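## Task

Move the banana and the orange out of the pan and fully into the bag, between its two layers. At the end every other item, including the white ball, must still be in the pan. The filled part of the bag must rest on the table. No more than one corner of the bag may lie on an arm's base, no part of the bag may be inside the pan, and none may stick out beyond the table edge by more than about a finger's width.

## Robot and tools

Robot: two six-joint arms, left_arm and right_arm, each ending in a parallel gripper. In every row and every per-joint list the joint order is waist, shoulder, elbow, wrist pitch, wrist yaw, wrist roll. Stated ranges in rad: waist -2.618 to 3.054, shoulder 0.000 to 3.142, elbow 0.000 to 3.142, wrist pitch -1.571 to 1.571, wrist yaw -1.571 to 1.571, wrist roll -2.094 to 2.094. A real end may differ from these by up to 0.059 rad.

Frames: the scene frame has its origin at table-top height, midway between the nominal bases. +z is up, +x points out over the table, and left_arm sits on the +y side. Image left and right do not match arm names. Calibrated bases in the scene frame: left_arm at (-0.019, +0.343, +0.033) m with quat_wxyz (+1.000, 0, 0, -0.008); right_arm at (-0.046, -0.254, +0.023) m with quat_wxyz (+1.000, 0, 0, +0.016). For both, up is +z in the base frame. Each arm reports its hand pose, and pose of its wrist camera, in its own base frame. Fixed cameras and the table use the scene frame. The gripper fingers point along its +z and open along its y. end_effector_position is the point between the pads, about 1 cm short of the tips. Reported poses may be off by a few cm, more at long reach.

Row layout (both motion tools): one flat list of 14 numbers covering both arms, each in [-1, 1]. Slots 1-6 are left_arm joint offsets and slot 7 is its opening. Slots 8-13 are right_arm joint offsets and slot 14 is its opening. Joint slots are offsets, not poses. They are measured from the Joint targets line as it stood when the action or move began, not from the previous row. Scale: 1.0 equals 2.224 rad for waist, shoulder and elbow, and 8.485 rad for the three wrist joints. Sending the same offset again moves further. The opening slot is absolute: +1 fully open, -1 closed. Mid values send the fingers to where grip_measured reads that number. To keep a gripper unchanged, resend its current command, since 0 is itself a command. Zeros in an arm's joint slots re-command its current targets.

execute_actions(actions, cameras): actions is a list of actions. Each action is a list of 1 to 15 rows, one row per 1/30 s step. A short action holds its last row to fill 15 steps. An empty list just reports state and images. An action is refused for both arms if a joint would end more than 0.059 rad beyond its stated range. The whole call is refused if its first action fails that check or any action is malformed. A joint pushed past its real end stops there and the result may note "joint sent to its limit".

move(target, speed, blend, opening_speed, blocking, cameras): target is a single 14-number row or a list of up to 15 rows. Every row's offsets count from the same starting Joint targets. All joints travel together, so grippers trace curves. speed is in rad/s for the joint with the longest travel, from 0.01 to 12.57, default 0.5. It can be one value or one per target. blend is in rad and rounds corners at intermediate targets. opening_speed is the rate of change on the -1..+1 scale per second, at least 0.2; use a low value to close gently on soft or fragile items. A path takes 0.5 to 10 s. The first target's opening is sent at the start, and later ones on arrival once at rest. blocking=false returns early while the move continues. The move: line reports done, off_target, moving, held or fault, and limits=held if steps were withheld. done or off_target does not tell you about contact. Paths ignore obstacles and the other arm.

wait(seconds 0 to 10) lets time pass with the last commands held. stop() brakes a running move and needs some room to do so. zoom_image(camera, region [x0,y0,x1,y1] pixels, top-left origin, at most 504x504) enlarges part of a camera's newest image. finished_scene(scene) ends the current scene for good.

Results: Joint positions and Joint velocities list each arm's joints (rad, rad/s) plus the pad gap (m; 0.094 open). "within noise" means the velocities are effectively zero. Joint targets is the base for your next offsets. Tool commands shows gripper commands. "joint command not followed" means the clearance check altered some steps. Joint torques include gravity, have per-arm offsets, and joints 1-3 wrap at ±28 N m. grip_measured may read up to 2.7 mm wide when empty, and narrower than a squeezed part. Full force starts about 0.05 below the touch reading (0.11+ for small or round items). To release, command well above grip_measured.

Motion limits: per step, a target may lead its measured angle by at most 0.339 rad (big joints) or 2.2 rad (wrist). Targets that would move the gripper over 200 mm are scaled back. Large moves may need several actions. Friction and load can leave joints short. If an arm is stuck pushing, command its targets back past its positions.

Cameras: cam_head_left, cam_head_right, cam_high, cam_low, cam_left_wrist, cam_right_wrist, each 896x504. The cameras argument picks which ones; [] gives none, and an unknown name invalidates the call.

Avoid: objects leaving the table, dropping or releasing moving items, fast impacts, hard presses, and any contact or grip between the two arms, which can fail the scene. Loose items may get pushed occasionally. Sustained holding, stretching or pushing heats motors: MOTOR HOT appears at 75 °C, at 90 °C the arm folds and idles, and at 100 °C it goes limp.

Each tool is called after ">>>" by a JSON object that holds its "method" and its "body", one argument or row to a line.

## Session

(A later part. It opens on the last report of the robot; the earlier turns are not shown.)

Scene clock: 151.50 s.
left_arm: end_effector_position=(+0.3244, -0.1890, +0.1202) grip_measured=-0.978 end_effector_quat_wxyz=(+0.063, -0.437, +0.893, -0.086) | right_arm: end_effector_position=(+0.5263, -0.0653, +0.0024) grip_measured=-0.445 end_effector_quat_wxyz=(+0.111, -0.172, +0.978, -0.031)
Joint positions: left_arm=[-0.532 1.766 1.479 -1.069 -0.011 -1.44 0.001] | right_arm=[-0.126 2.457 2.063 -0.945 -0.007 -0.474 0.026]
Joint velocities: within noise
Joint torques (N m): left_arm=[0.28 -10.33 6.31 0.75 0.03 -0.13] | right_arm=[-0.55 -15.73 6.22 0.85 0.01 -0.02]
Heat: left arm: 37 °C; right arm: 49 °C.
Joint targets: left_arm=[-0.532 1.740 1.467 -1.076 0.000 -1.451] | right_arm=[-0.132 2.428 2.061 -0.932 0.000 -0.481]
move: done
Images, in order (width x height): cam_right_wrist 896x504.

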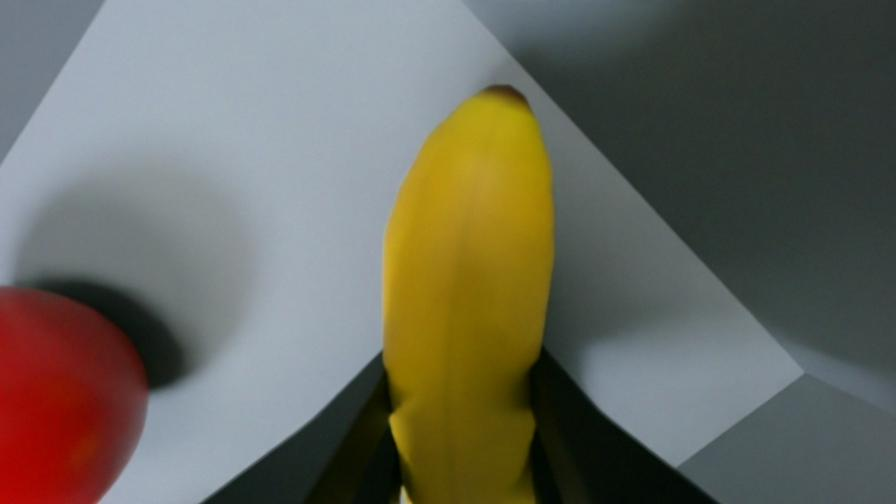

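>>> {"method": "move", "body": {
  "target": [
    [0,0,0,0,0,0,-1,0,-0.1025,0.0175,-0.008,0,0,-0.6],
    [0,0,0,0,0,0,-1,0.1043,-0.636,-0.5863,0.0694,0,0,-0.6],
    [0,0,0,0,0,0,-1,0.3921,-0.636,-0.5863,0.0694,0.0177,-0.1285,-0.6]
  ],
  "speed": [0.3,0.8,0.8],
  "blend": 0.05,
  "cameras": ["cam_head_left","cam_low","cam_left_wrist","cam_right_wrist"]
}}

Scene clock: 157.27 s.
left_arm: end_effector_position=(+0.3244, -0.1890, +0.1202) grip_measured=-0.978 end_effector_quat_wxyz=(+0.063, -0.437, +0.893, -0.086) | right_arm: end_effector_position=(+0.2632, +0.2048, +0.1868) grip_measured=-0.448 end_effector_quat_wxyz=(-0.386, +0.800, -0.394, +0.239)
Joint positions: left_arm=[-0.532 1.766 1.479 -1.069 -0.011 -1.44 0.001] | right_arm=[0.734 1.03 0.759 -0.365 0.141 -1.564 0.026]
Joint velocities: within noise
Joint torques (N m): left_arm=[0.25 -10.37 6.31 0.75 0.03 -0.12] | right_arm=[0.7 -4.15 7.24 1.92 0.08 0.01]
Heat: left arm: 37 °C; right arm: 49 °C.
Joint targets: left_arm=[-0.532 1.740 1.467 -1.076 0.000 -1.451] | right_arm=[0.740 1.014 0.757 -0.343 0.150 -1.571]
move: done
Images, in order (width x height): cam_head_left 896x504, cam_low 896x504, cam_left_wrist 896x504, cam_right_wrist 896x504.

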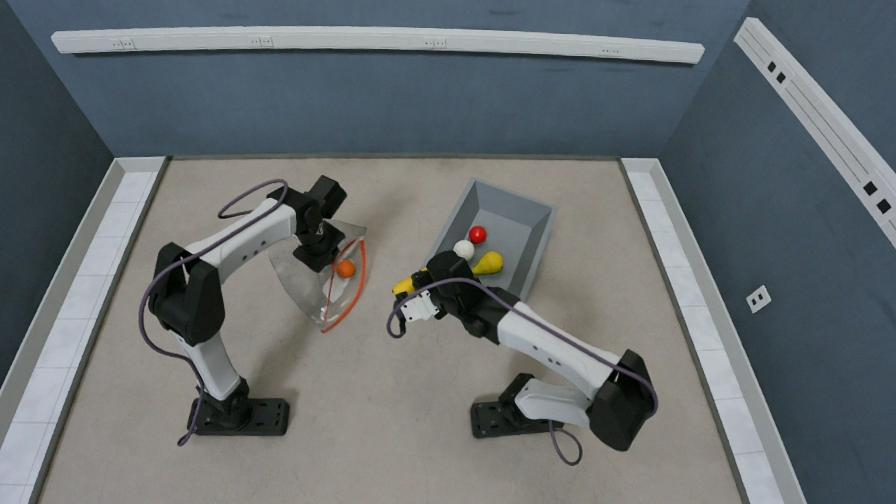

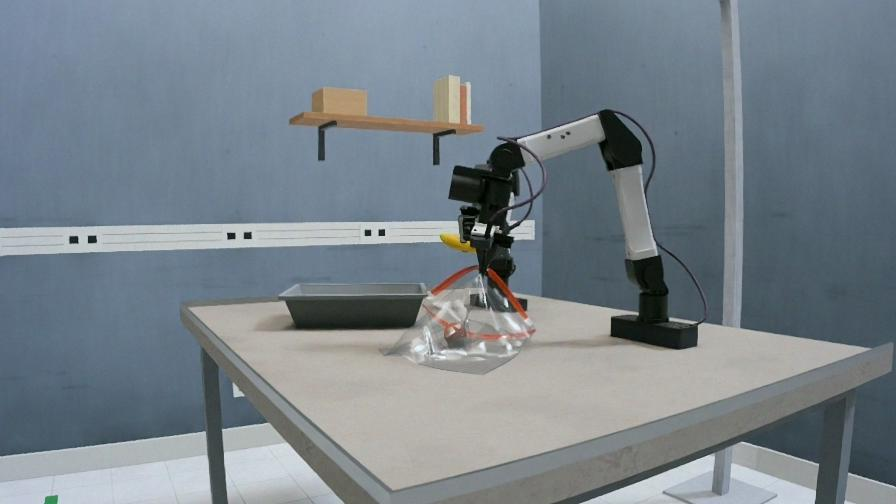

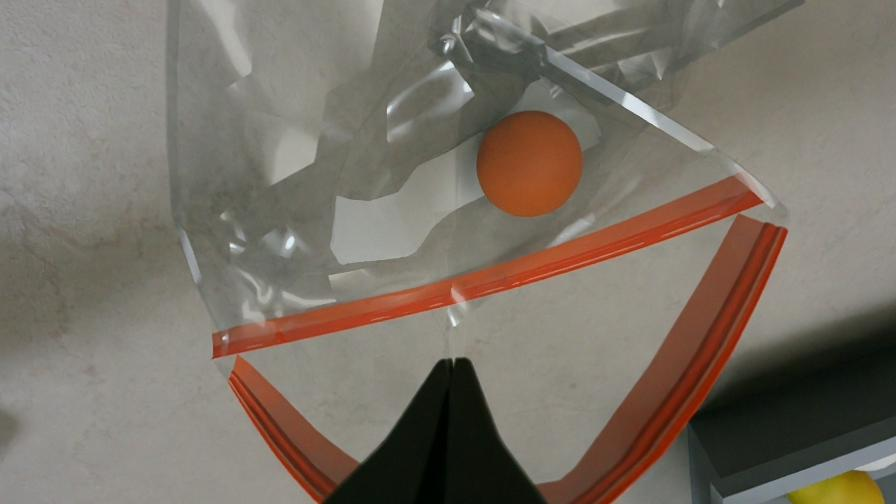

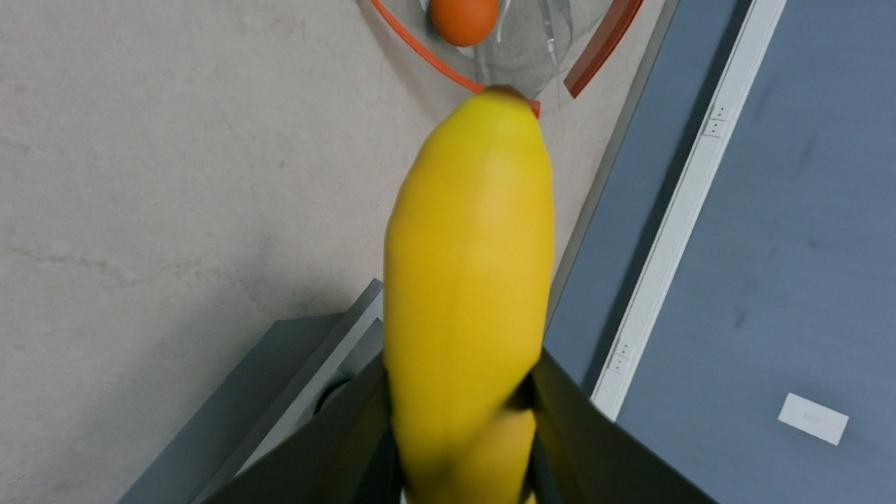

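>>> {"method": "move", "body": {
  "target": [0,0,0,0,0,0,-1,0,0.346,-0.0432,0.1313,0,0,-0.6],
  "speed": 0.5,
  "cameras": ["cam_head_left","cam_low","cam_left_wrist","cam_right_wrist"]
}}

Scene clock: 160.43 s.
left_arm: end_effector_position=(+0.3244, -0.1890, +0.1202) grip_measured=-0.978 end_effector_quat_wxyz=(+0.063, -0.437, +0.893, -0.086) | right_arm: end_effector_position=(+0.3604, +0.2923, +0.0907) grip_measured=-0.448 end_effector_quat_wxyz=(-0.493, +0.734, -0.373, +0.281)
Joint positions: left_arm=[-0.532 1.766 1.479 -1.069 -0.011 -1.44 0.001] | right_arm=[0.734 1.776 0.661 0.746 0.142 -1.566 0.026]
Joint velocities: within noise
Joint torques (N m): left_arm=[0.25 -10.35 6.3 0.75 0.02 -0.11] | right_arm=[0.69 -6.63 5.53 2.15 0.06 0.05]
Heat: left arm: 37 °C; right arm: 48 °C.
Joint targets: left_arm=[-0.532 1.740 1.467 -1.076 0.000 -1.451] | right_arm=[0.740 1.783 0.660 0.771 0.150 -1.571]
move: done
Images, in order (width x height): cam_head_left 896x504, cam_low 896x504, cam_left_wrist 896x504, cam_right_wrist 896x504.

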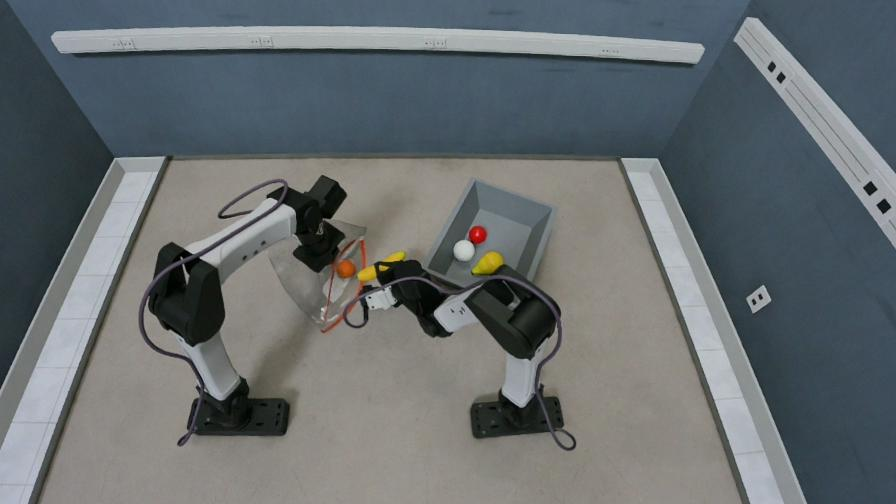

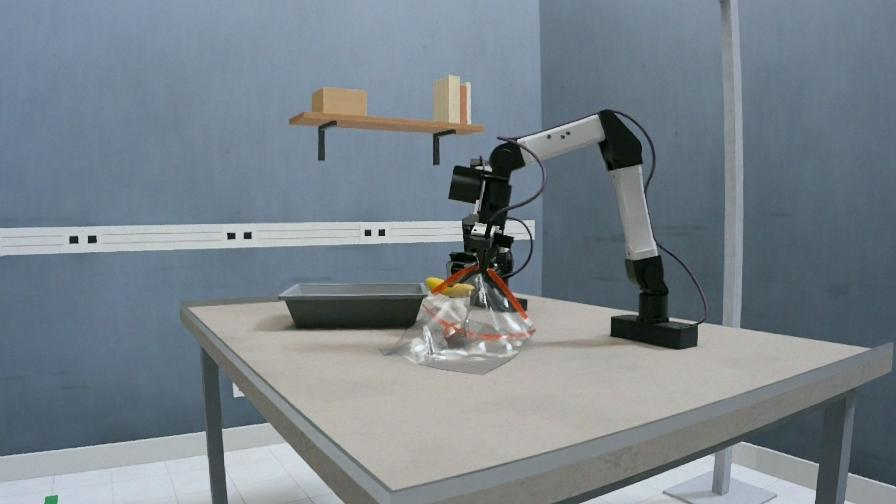

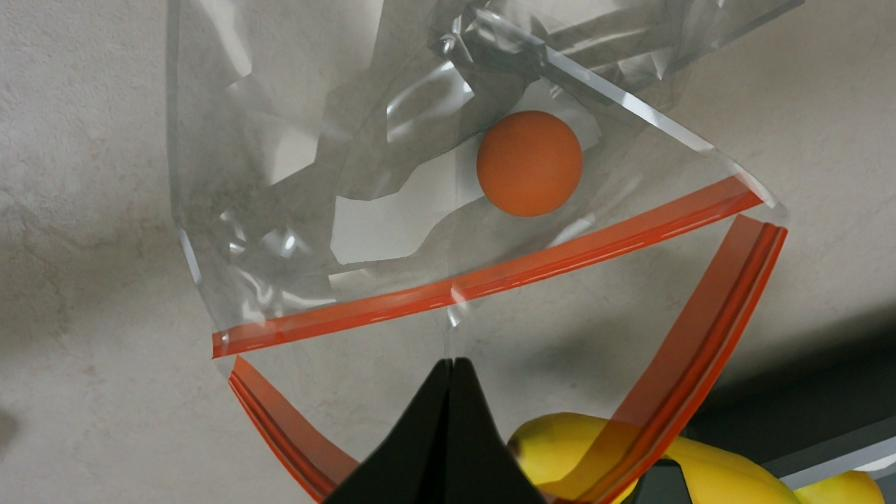

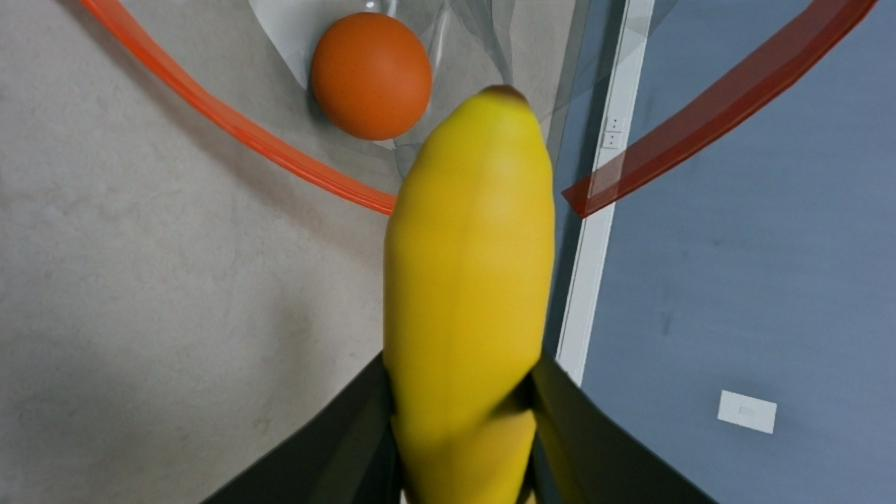

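>>> {"method": "move", "body": {
  "target": [
    [0,0,0,0,0,0,-1,0,0.0157,-0.053,0.0181,0,0,-0.6],
    [0,0,0,0,0,0,-1,0.099,0.0157,-0.053,0.0181,0.0295,0,-0.6]
  ],
  "speed": 0.3,
  "cameras": ["cam_head_left","cam_low","cam_left_wrist","cam_right_wrist"]
}}

Scene clock: 163.80 s.
left_arm: end_effector_position=(+0.3244, -0.1890, +0.1202) grip_measured=-0.978 end_effector_quat_wxyz=(+0.063, -0.437, +0.893, -0.086) | right_arm: end_effector_position=(+0.3019, +0.3143, +0.0713) grip_measured=-0.448 end_effector_quat_wxyz=(-0.483, +0.736, -0.351, +0.319)
Joint positions: left_arm=[-0.532 1.766 1.479 -1.069 -0.011 -1.44 0.001] | right_arm=[0.956 1.809 0.544 0.901 0.39 -1.566 0.026]
Joint velocities: within noise
Joint torques (N m): left_arm=[0.25 -10.36 6.3 0.76 0.04 -0.11] | right_arm=[0.46 -6.11 4.74 2.11 0.07 0.05]
Heat: left arm: 37 °C; right arm: 47 °C.
Joint targets: left_arm=[-0.532 1.740 1.467 -1.076 0.000 -1.451] | right_arm=[0.961 1.818 0.543 0.924 0.401 -1.571]
move: done
Images, in order (width x height): cam_head_left 896x504, cam_low 896x504, cam_left_wrist 896x504, cam_right_wrist 896x504.

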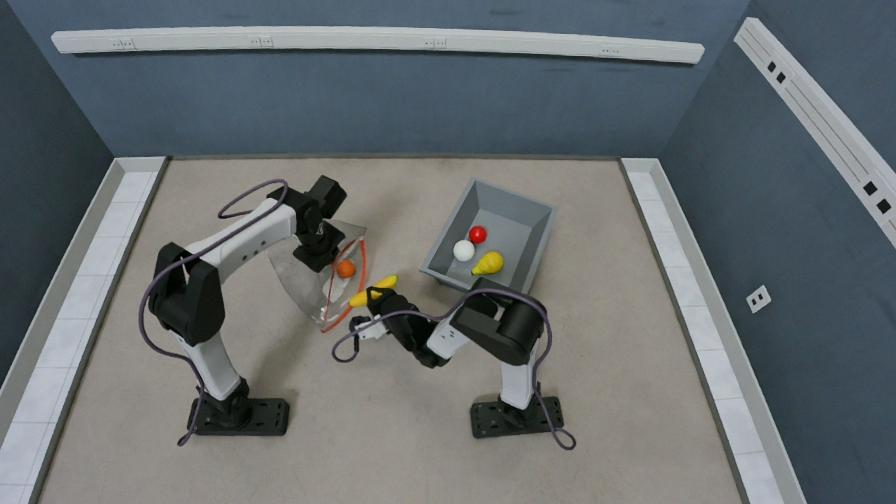

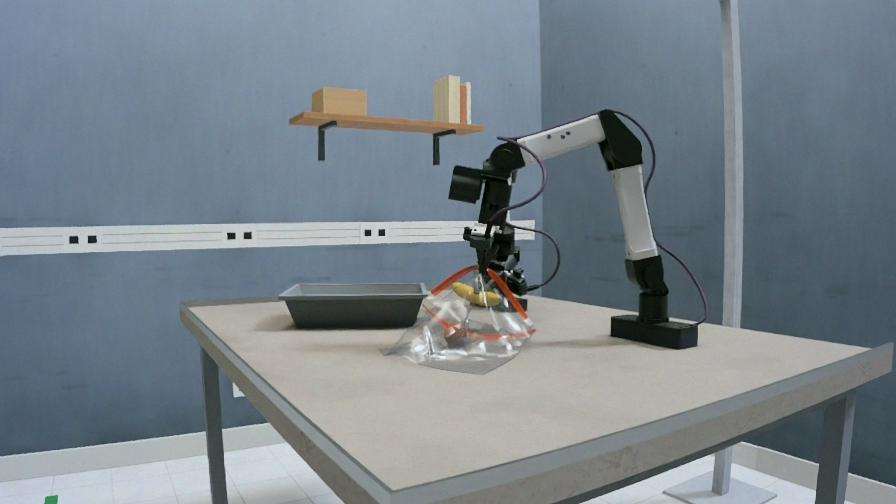

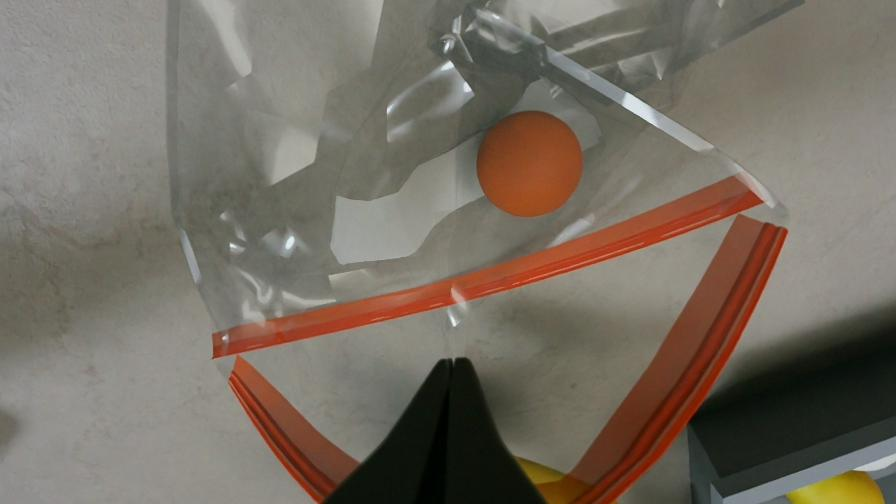

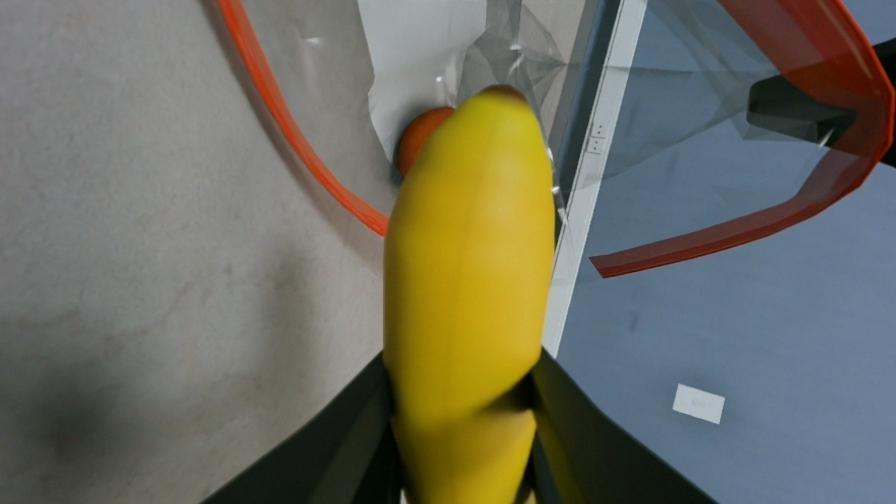

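>>> {"method": "move", "body": {
  "target": [0,0,0,0,0,0,-1,0.013,0.1043,0.1713,-0.0176,0,0,-0.6],
  "speed": 0.3,
  "cameras": ["cam_head_left","cam_low","cam_left_wrist","cam_right_wrist"]
}}

Scene clock: 165.87 s.
left_arm: end_effector_position=(+0.3244, -0.1890, +0.1202) grip_measured=-0.978 end_effector_quat_wxyz=(+0.063, -0.437, +0.893, -0.086) | right_arm: end_effector_position=(+0.3396, +0.3904, +0.0681) grip_measured=-0.448 end_effector_quat_wxyz=(-0.485, +0.742, -0.342, +0.313)
Joint positions: left_arm=[-0.532 1.766 1.479 -1.069 -0.011 -1.44 0.001] | right_arm=[0.982 2.037 0.9 0.768 0.392 -1.566 0.026]
Joint velocities: within noise
Joint torques (N m): left_arm=[0.29 -10.33 6.27 0.75 0.03 -0.13] | right_arm=[0.75 -8.27 7.72 1.93 0.11 0.05]
Heat: left arm: 37 °C; right arm: 46 °C.
Joint targets: left_arm=[-0.532 1.740 1.467 -1.076 0.000 -1.451] | right_arm=[0.989 2.050 0.923 0.775 0.401 -1.571]
move: done
Images, in order (width x height): cam_head_left 896x504, cam_low 896x504, cam_left_wrist 896x504, cam_right_wrist 896x504.

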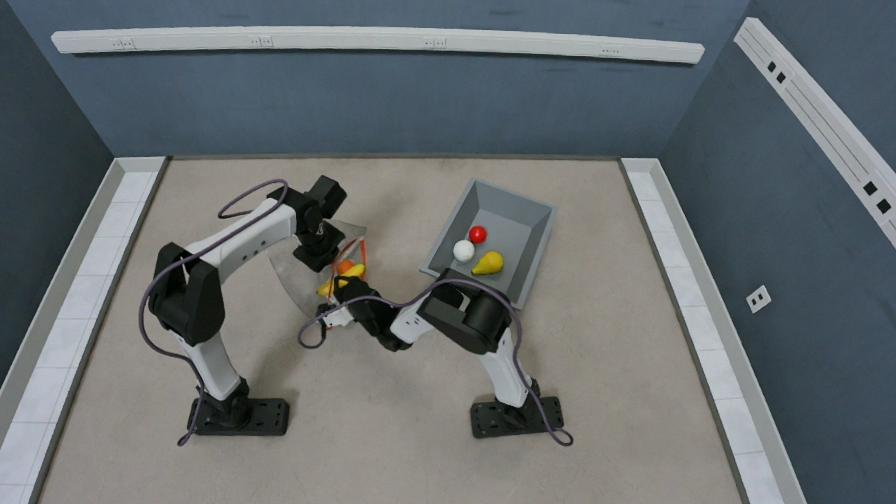

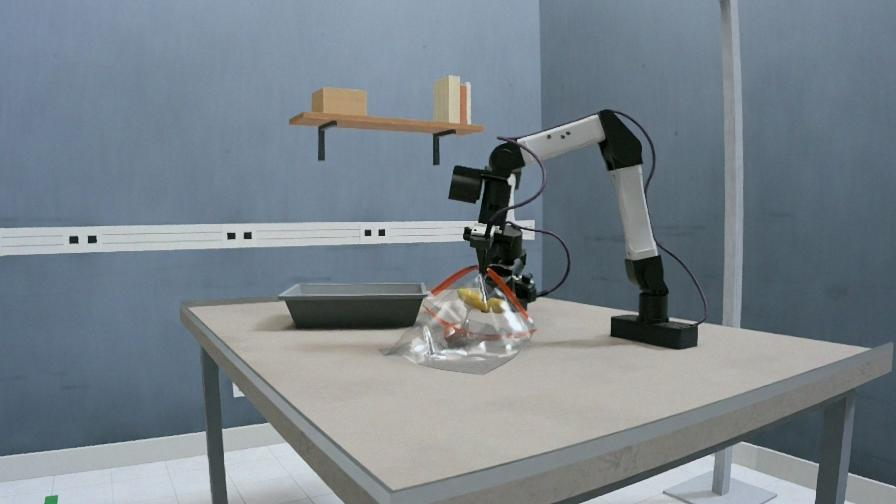

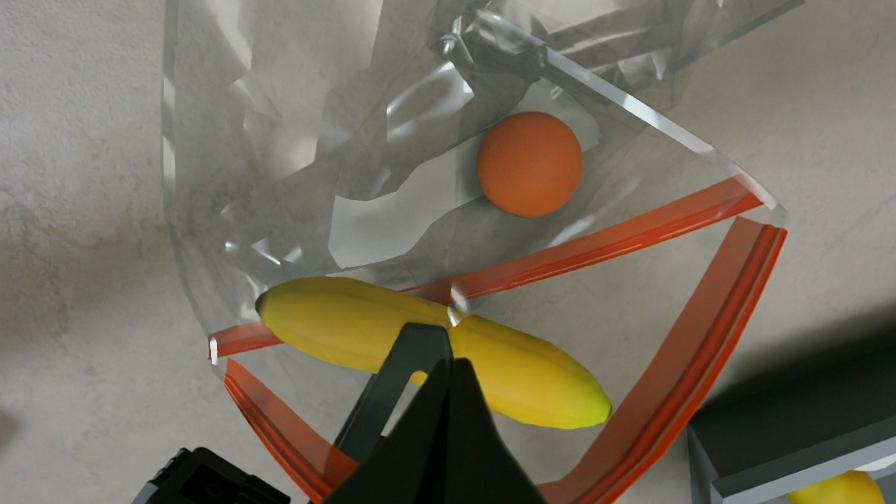

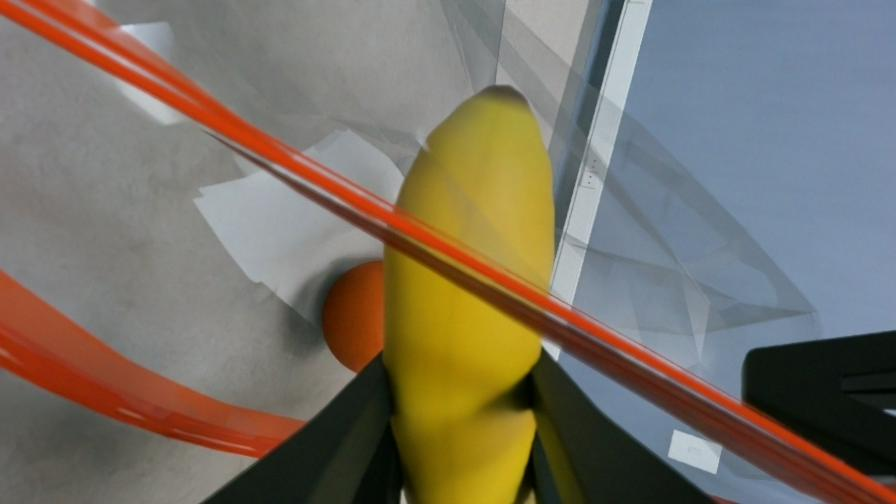

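>>> {"method": "move", "body": {
  "target": [0,0,0,0,0,0,-1,0,0.1237,0.1949,-0.0186,0,0,-0.6],
  "speed": 0.25,
  "cameras": ["cam_head_left","cam_low","cam_left_wrist","cam_right_wrist"]
}}

Scene clock: 167.83 s.
left_arm: end_effector_position=(+0.3244, -0.1890, +0.1202) grip_measured=-0.978 end_effector_quat_wxyz=(+0.063, -0.437, +0.893, -0.086) | right_arm: end_effector_position=(+0.3753, +0.4437, +0.0575) grip_measured=-0.448 end_effector_quat_wxyz=(-0.482, +0.743, -0.342, +0.313)
Joint positions: left_arm=[-0.532 1.766 1.479 -1.069 -0.011 -1.44 0.001] | right_arm=[0.982 2.235 1.208 0.652 0.392 -1.566 0.026]
Joint velocities: within noise
Joint torques (N m): left_arm=[0.27 -10.35 6.3 0.74 0.03 -0.12] | right_arm=[0.03 -11.41 5.89 1.97 0.04 0.11]
Heat: left arm: 37 °C; right arm: 46 °C.
Joint targets: left_arm=[-0.532 1.740 1.467 -1.076 0.000 -1.451] | right_arm=[0.982 2.234 1.207 0.660 0.392 -1.566]
move: held (right_arm; a check stopped the path); limits=held; right_arm: the elbow is farthest, 0.149 rad from its target
joint command not followed: on one or more control steps a check withheld the commanded joint targets of the right arm, and it was not sent them on those steps.
cause: the commanded joint targets, or the way to them, would bring a part of the robot too close to another arm (this arm's wrist (the part past the wrist pitch) and the left arm's fingers, at the place that arm is still heading or pushing toward).
Images, in order (width x height): cam_head_left 896x504, cam_low 896x504, cam_left_wrist 896x504, cam_right_wrist 896x504.

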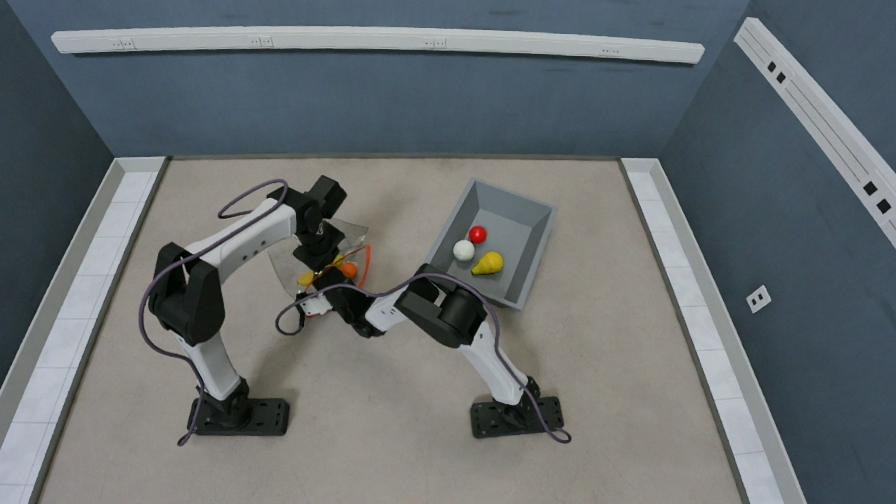

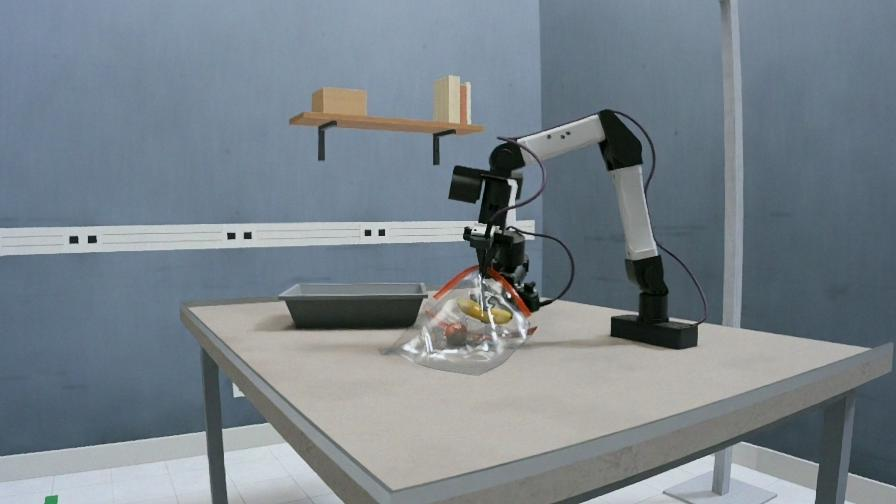

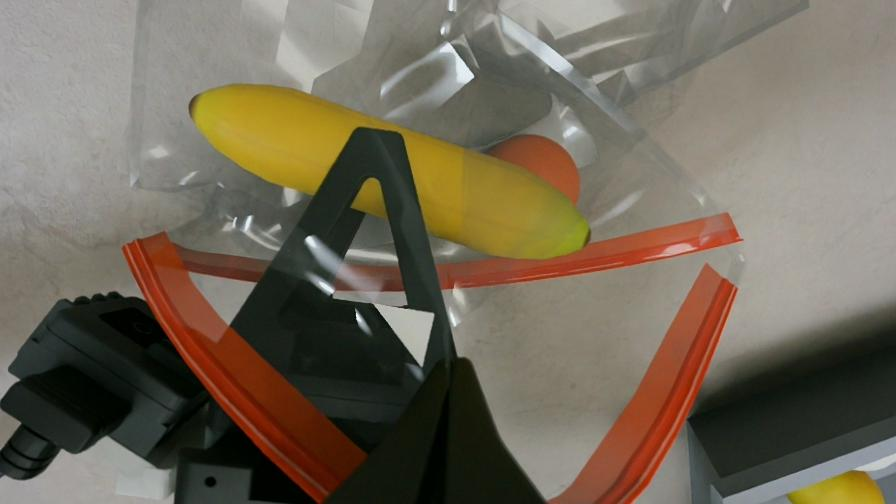

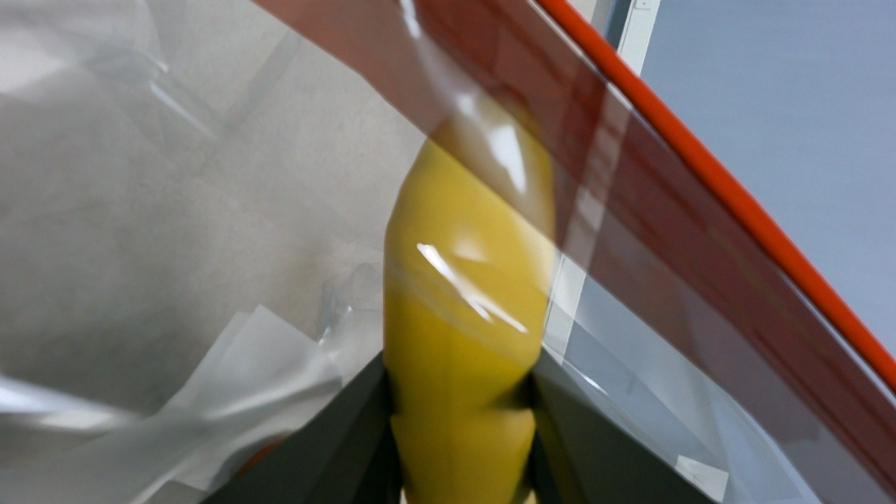

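>>> {"method": "move", "body": {
  "target": [0,0,0,0,0,0,-1,0,0.0737,0.0688,0.0021,0,0,-0.6],
  "speed": 0.2,
  "cameras": ["cam_head_left","cam_low","cam_left_wrist","cam_right_wrist"]
}}

Scene clock: 168.77 s.
left_arm: end_effector_position=(+0.3244, -0.1890, +0.1202) grip_measured=-0.978 end_effector_quat_wxyz=(+0.063, -0.437, +0.893, -0.086) | right_arm: end_effector_position=(+0.3749, +0.4430, +0.0520) grip_measured=-0.448 end_effector_quat_wxyz=(-0.476, +0.747, -0.342, +0.312)
Joint positions: left_arm=[-0.532 1.766 1.479 -1.069 -0.011 -1.44 0.001] | right_arm=[0.982 2.242 1.209 0.644 0.392 -1.566 0.026]
Joint velocities: within noise
Joint torques (N m): left_arm=[0.27 -10.35 6.28 0.75 0.02 -0.12] | right_arm=[0.02 -11.38 6.04 1.93 0.03 0.11]
Heat: left arm: 37 °C; right arm: 46 °C.
Joint targets: left_arm=[-0.532 1.740 1.467 -1.076 0.000 -1.451] | right_arm=[0.982 2.242 1.210 0.652 0.392 -1.566]
move: held (right_arm; a check stopped the path); limits=held; right_arm: the shoulder is farthest, 0.155 rad from its target
joint command not followed: on one or more control steps a check withheld the commanded joint targets of the right arm, and it was not sent them on those steps.
cause: the commanded joint targets, or the way to them, would bring a part of the robot too close to another arm (this arm's wrist (the part past the wrist pitch) and the left arm's fingers, at the place that arm is still heading or pushing toward).
Images, in order (width x height): cam_head_left 896x504, cam_low 896x504, cam_left_wrist 896x504, cam_right_wrist 896x504.

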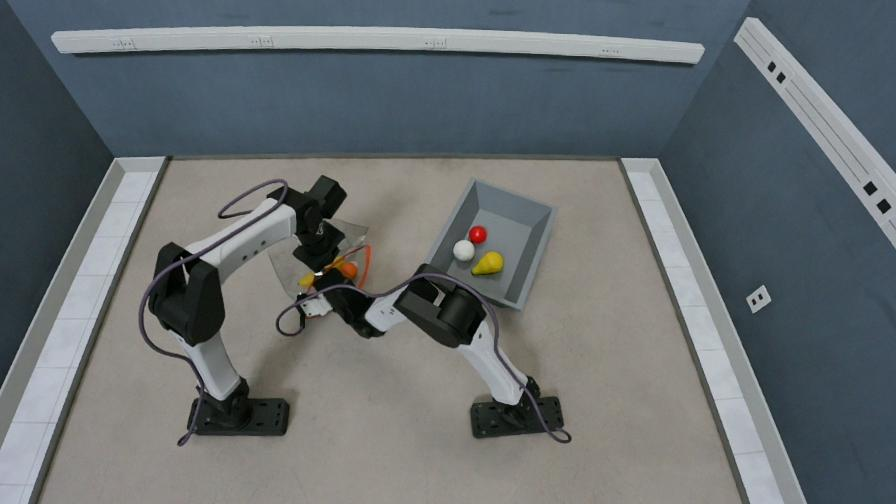

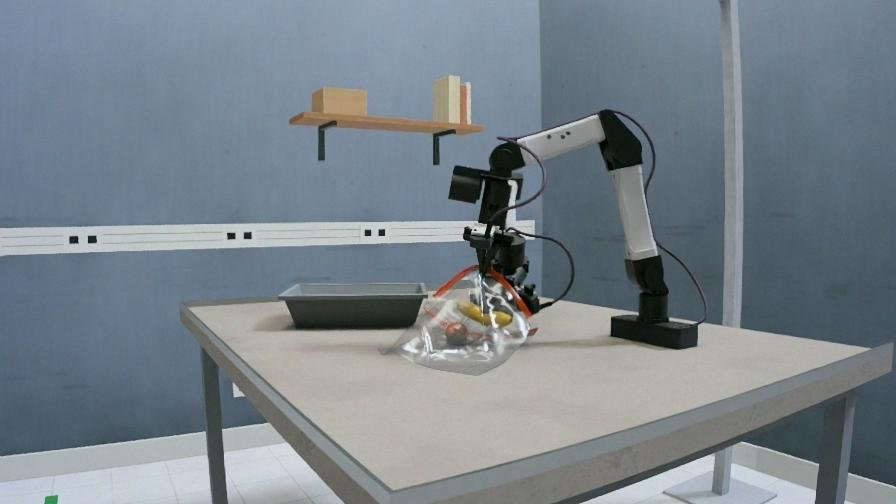

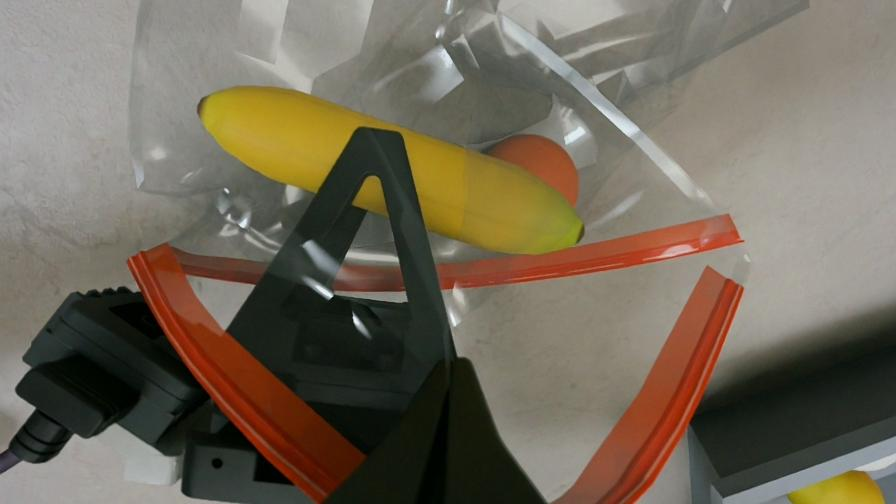

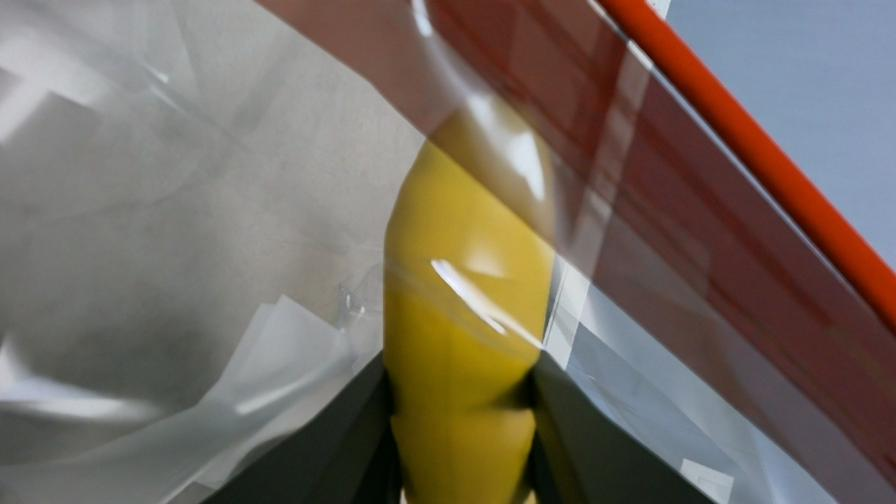

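>>> {"method": "move", "body": {
  "target": [
    [0,0,0,0,0,0,-1,0,0.0387,0.0013,0.0122,0,0,-0.6],
    [0,0,0,0,0,0,-1,0,0.0737,0.0688,0.0030,0,0,-0.6]
  ],
  "speed": 0.2,
  "cameras": ["cam_left_wrist","cam_right_wrist","cam_low"]
}}

Scene clock: 170.97 s.
left_arm: end_effector_position=(+0.3244, -0.1890, +0.1202) grip_measured=-0.978 end_effector_quat_wxyz=(+0.063, -0.437, +0.893, -0.086) | right_arm: end_effector_position=(+0.3891, +0.4643, +0.0233) grip_measured=-0.448 end_effector_quat_wxyz=(-0.479, +0.746, -0.342, +0.313)
Joint positions: left_arm=[-0.532 1.766 1.479 -1.069 -0.011 -1.44 0.001] | right_arm=[0.982 2.39 1.337 0.67 0.392 -1.566 0.026]
Joint velocities: within noise
Joint torques (N m): left_arm=[0.25 -10.33 6.26 0.75 0.02 -0.13] | right_arm=[0.03 -10.88 8.32 1.95 0.03 0.11]
Heat: left arm: 37 °C; right arm: 46 °C.
Joint targets: left_arm=[-0.532 1.740 1.467 -1.076 0.000 -1.451] | right_arm=[0.982 2.406 1.363 0.677 0.392 -1.566]
move: done
Images, in order (width x height): cam_low 896x504, cam_left_wrist 896x504, cam_right_wrist 896x504.

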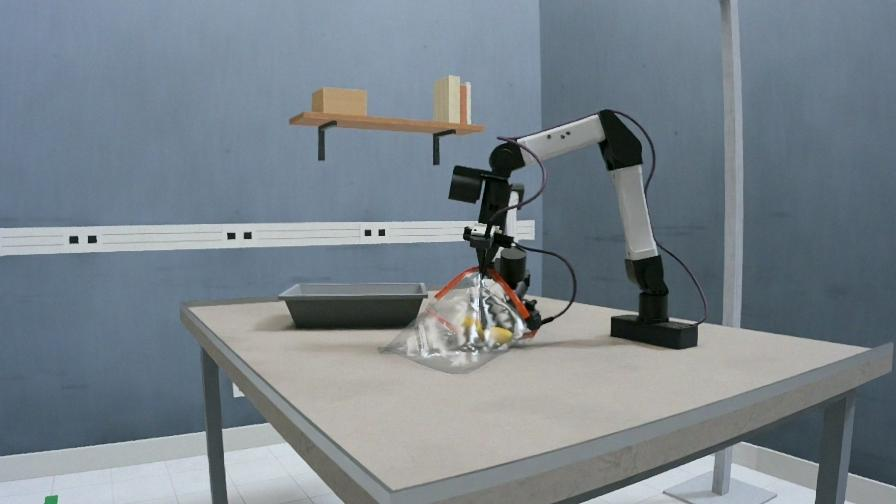

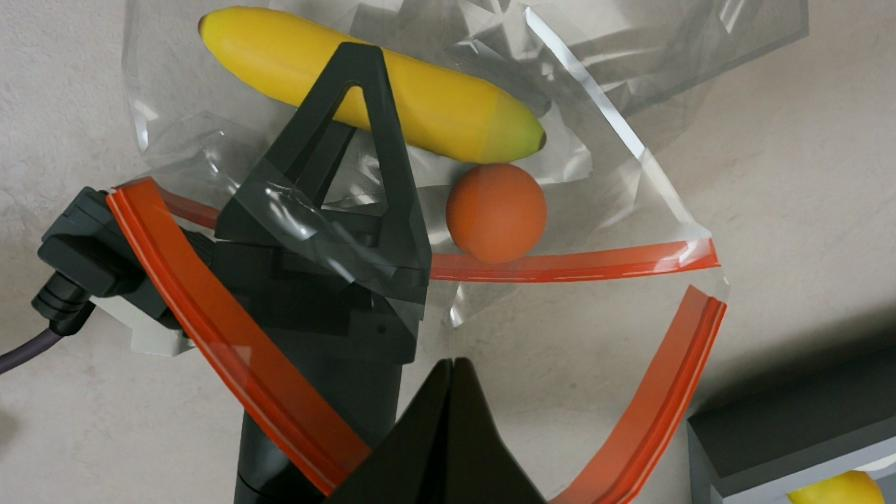

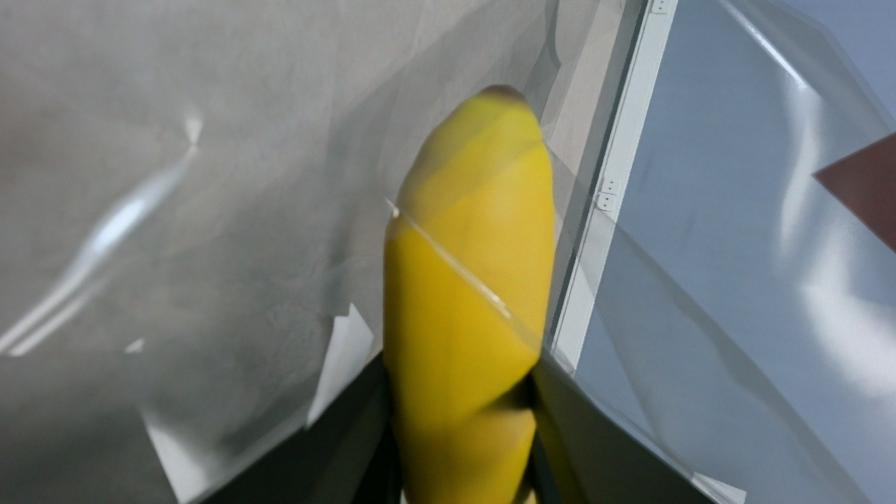

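>>> {"method": "move", "body": {
  "target": [
    [0,0,0,0,0,0,-1,0,0.025,0.0,0.0065,0,0,-0.6],
    [0,0,0,0,0,0,-1,0,0.025,0.0,0.0065,0,0,0.0]
  ],
  "speed": 0.15,
  "opening_speed": 0.3,
  "cameras": ["cam_left_wrist","cam_right_wrist","cam_low"]
}}

Scene clock: 174.40 s.
left_arm: end_effector_position=(+0.3244, -0.1890, +0.1202) grip_measured=-0.978 end_effector_quat_wxyz=(+0.063, -0.437, +0.893, -0.086) | right_arm: end_effector_position=(+0.3915, +0.4679, +0.0160) grip_measured=-0.002 end_effector_quat_wxyz=(-0.495, +0.734, -0.342, +0.315)
Joint positions: left_arm=[-0.532 1.766 1.479 -1.069 -0.011 -1.44 0.001] | right_arm=[0.982 2.438 1.345 0.749 0.392 -1.566 0.047]
Joint velocities: within noise
Joint torques (N m): left_arm=[0.25 -10.35 6.3 0.74 0.03 -0.13] | right_arm=[0.05 -10.29 7.38 1.71 0.03 0.11]
Heat: left arm: 37 °C; right arm: 46 °C.
Joint targets: left_arm=[-0.532 1.740 1.467 -1.076 0.000 -1.451] | right_arm=[0.982 2.461 1.363 0.732 0.392 -1.566]
move: done
Images, in order (width x height): cam_low 896x504, cam_left_wrist 896x504, cam_right_wrist 896x504.

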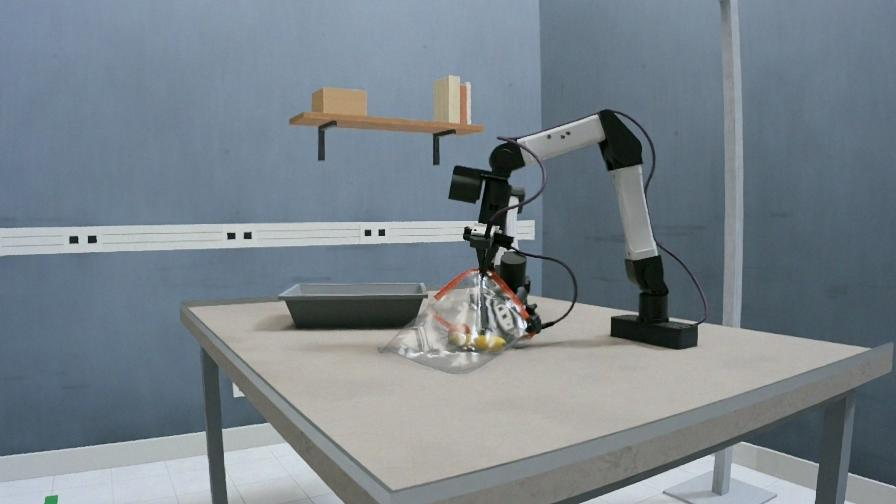

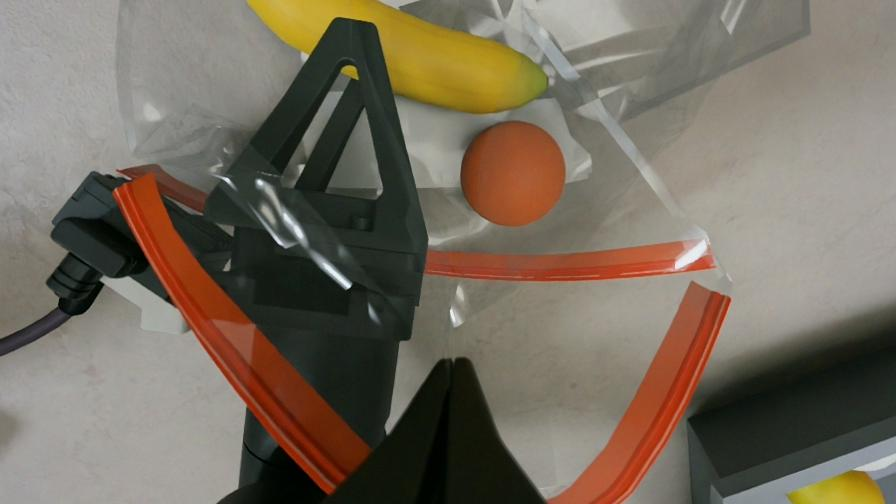

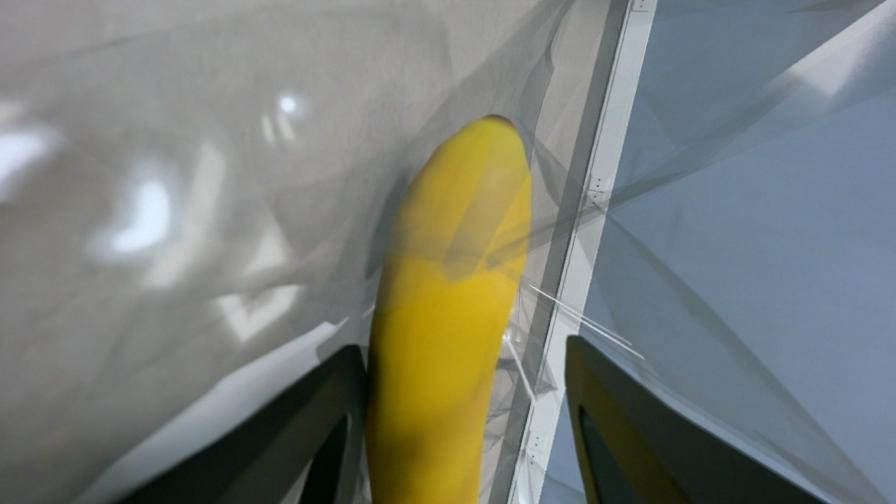

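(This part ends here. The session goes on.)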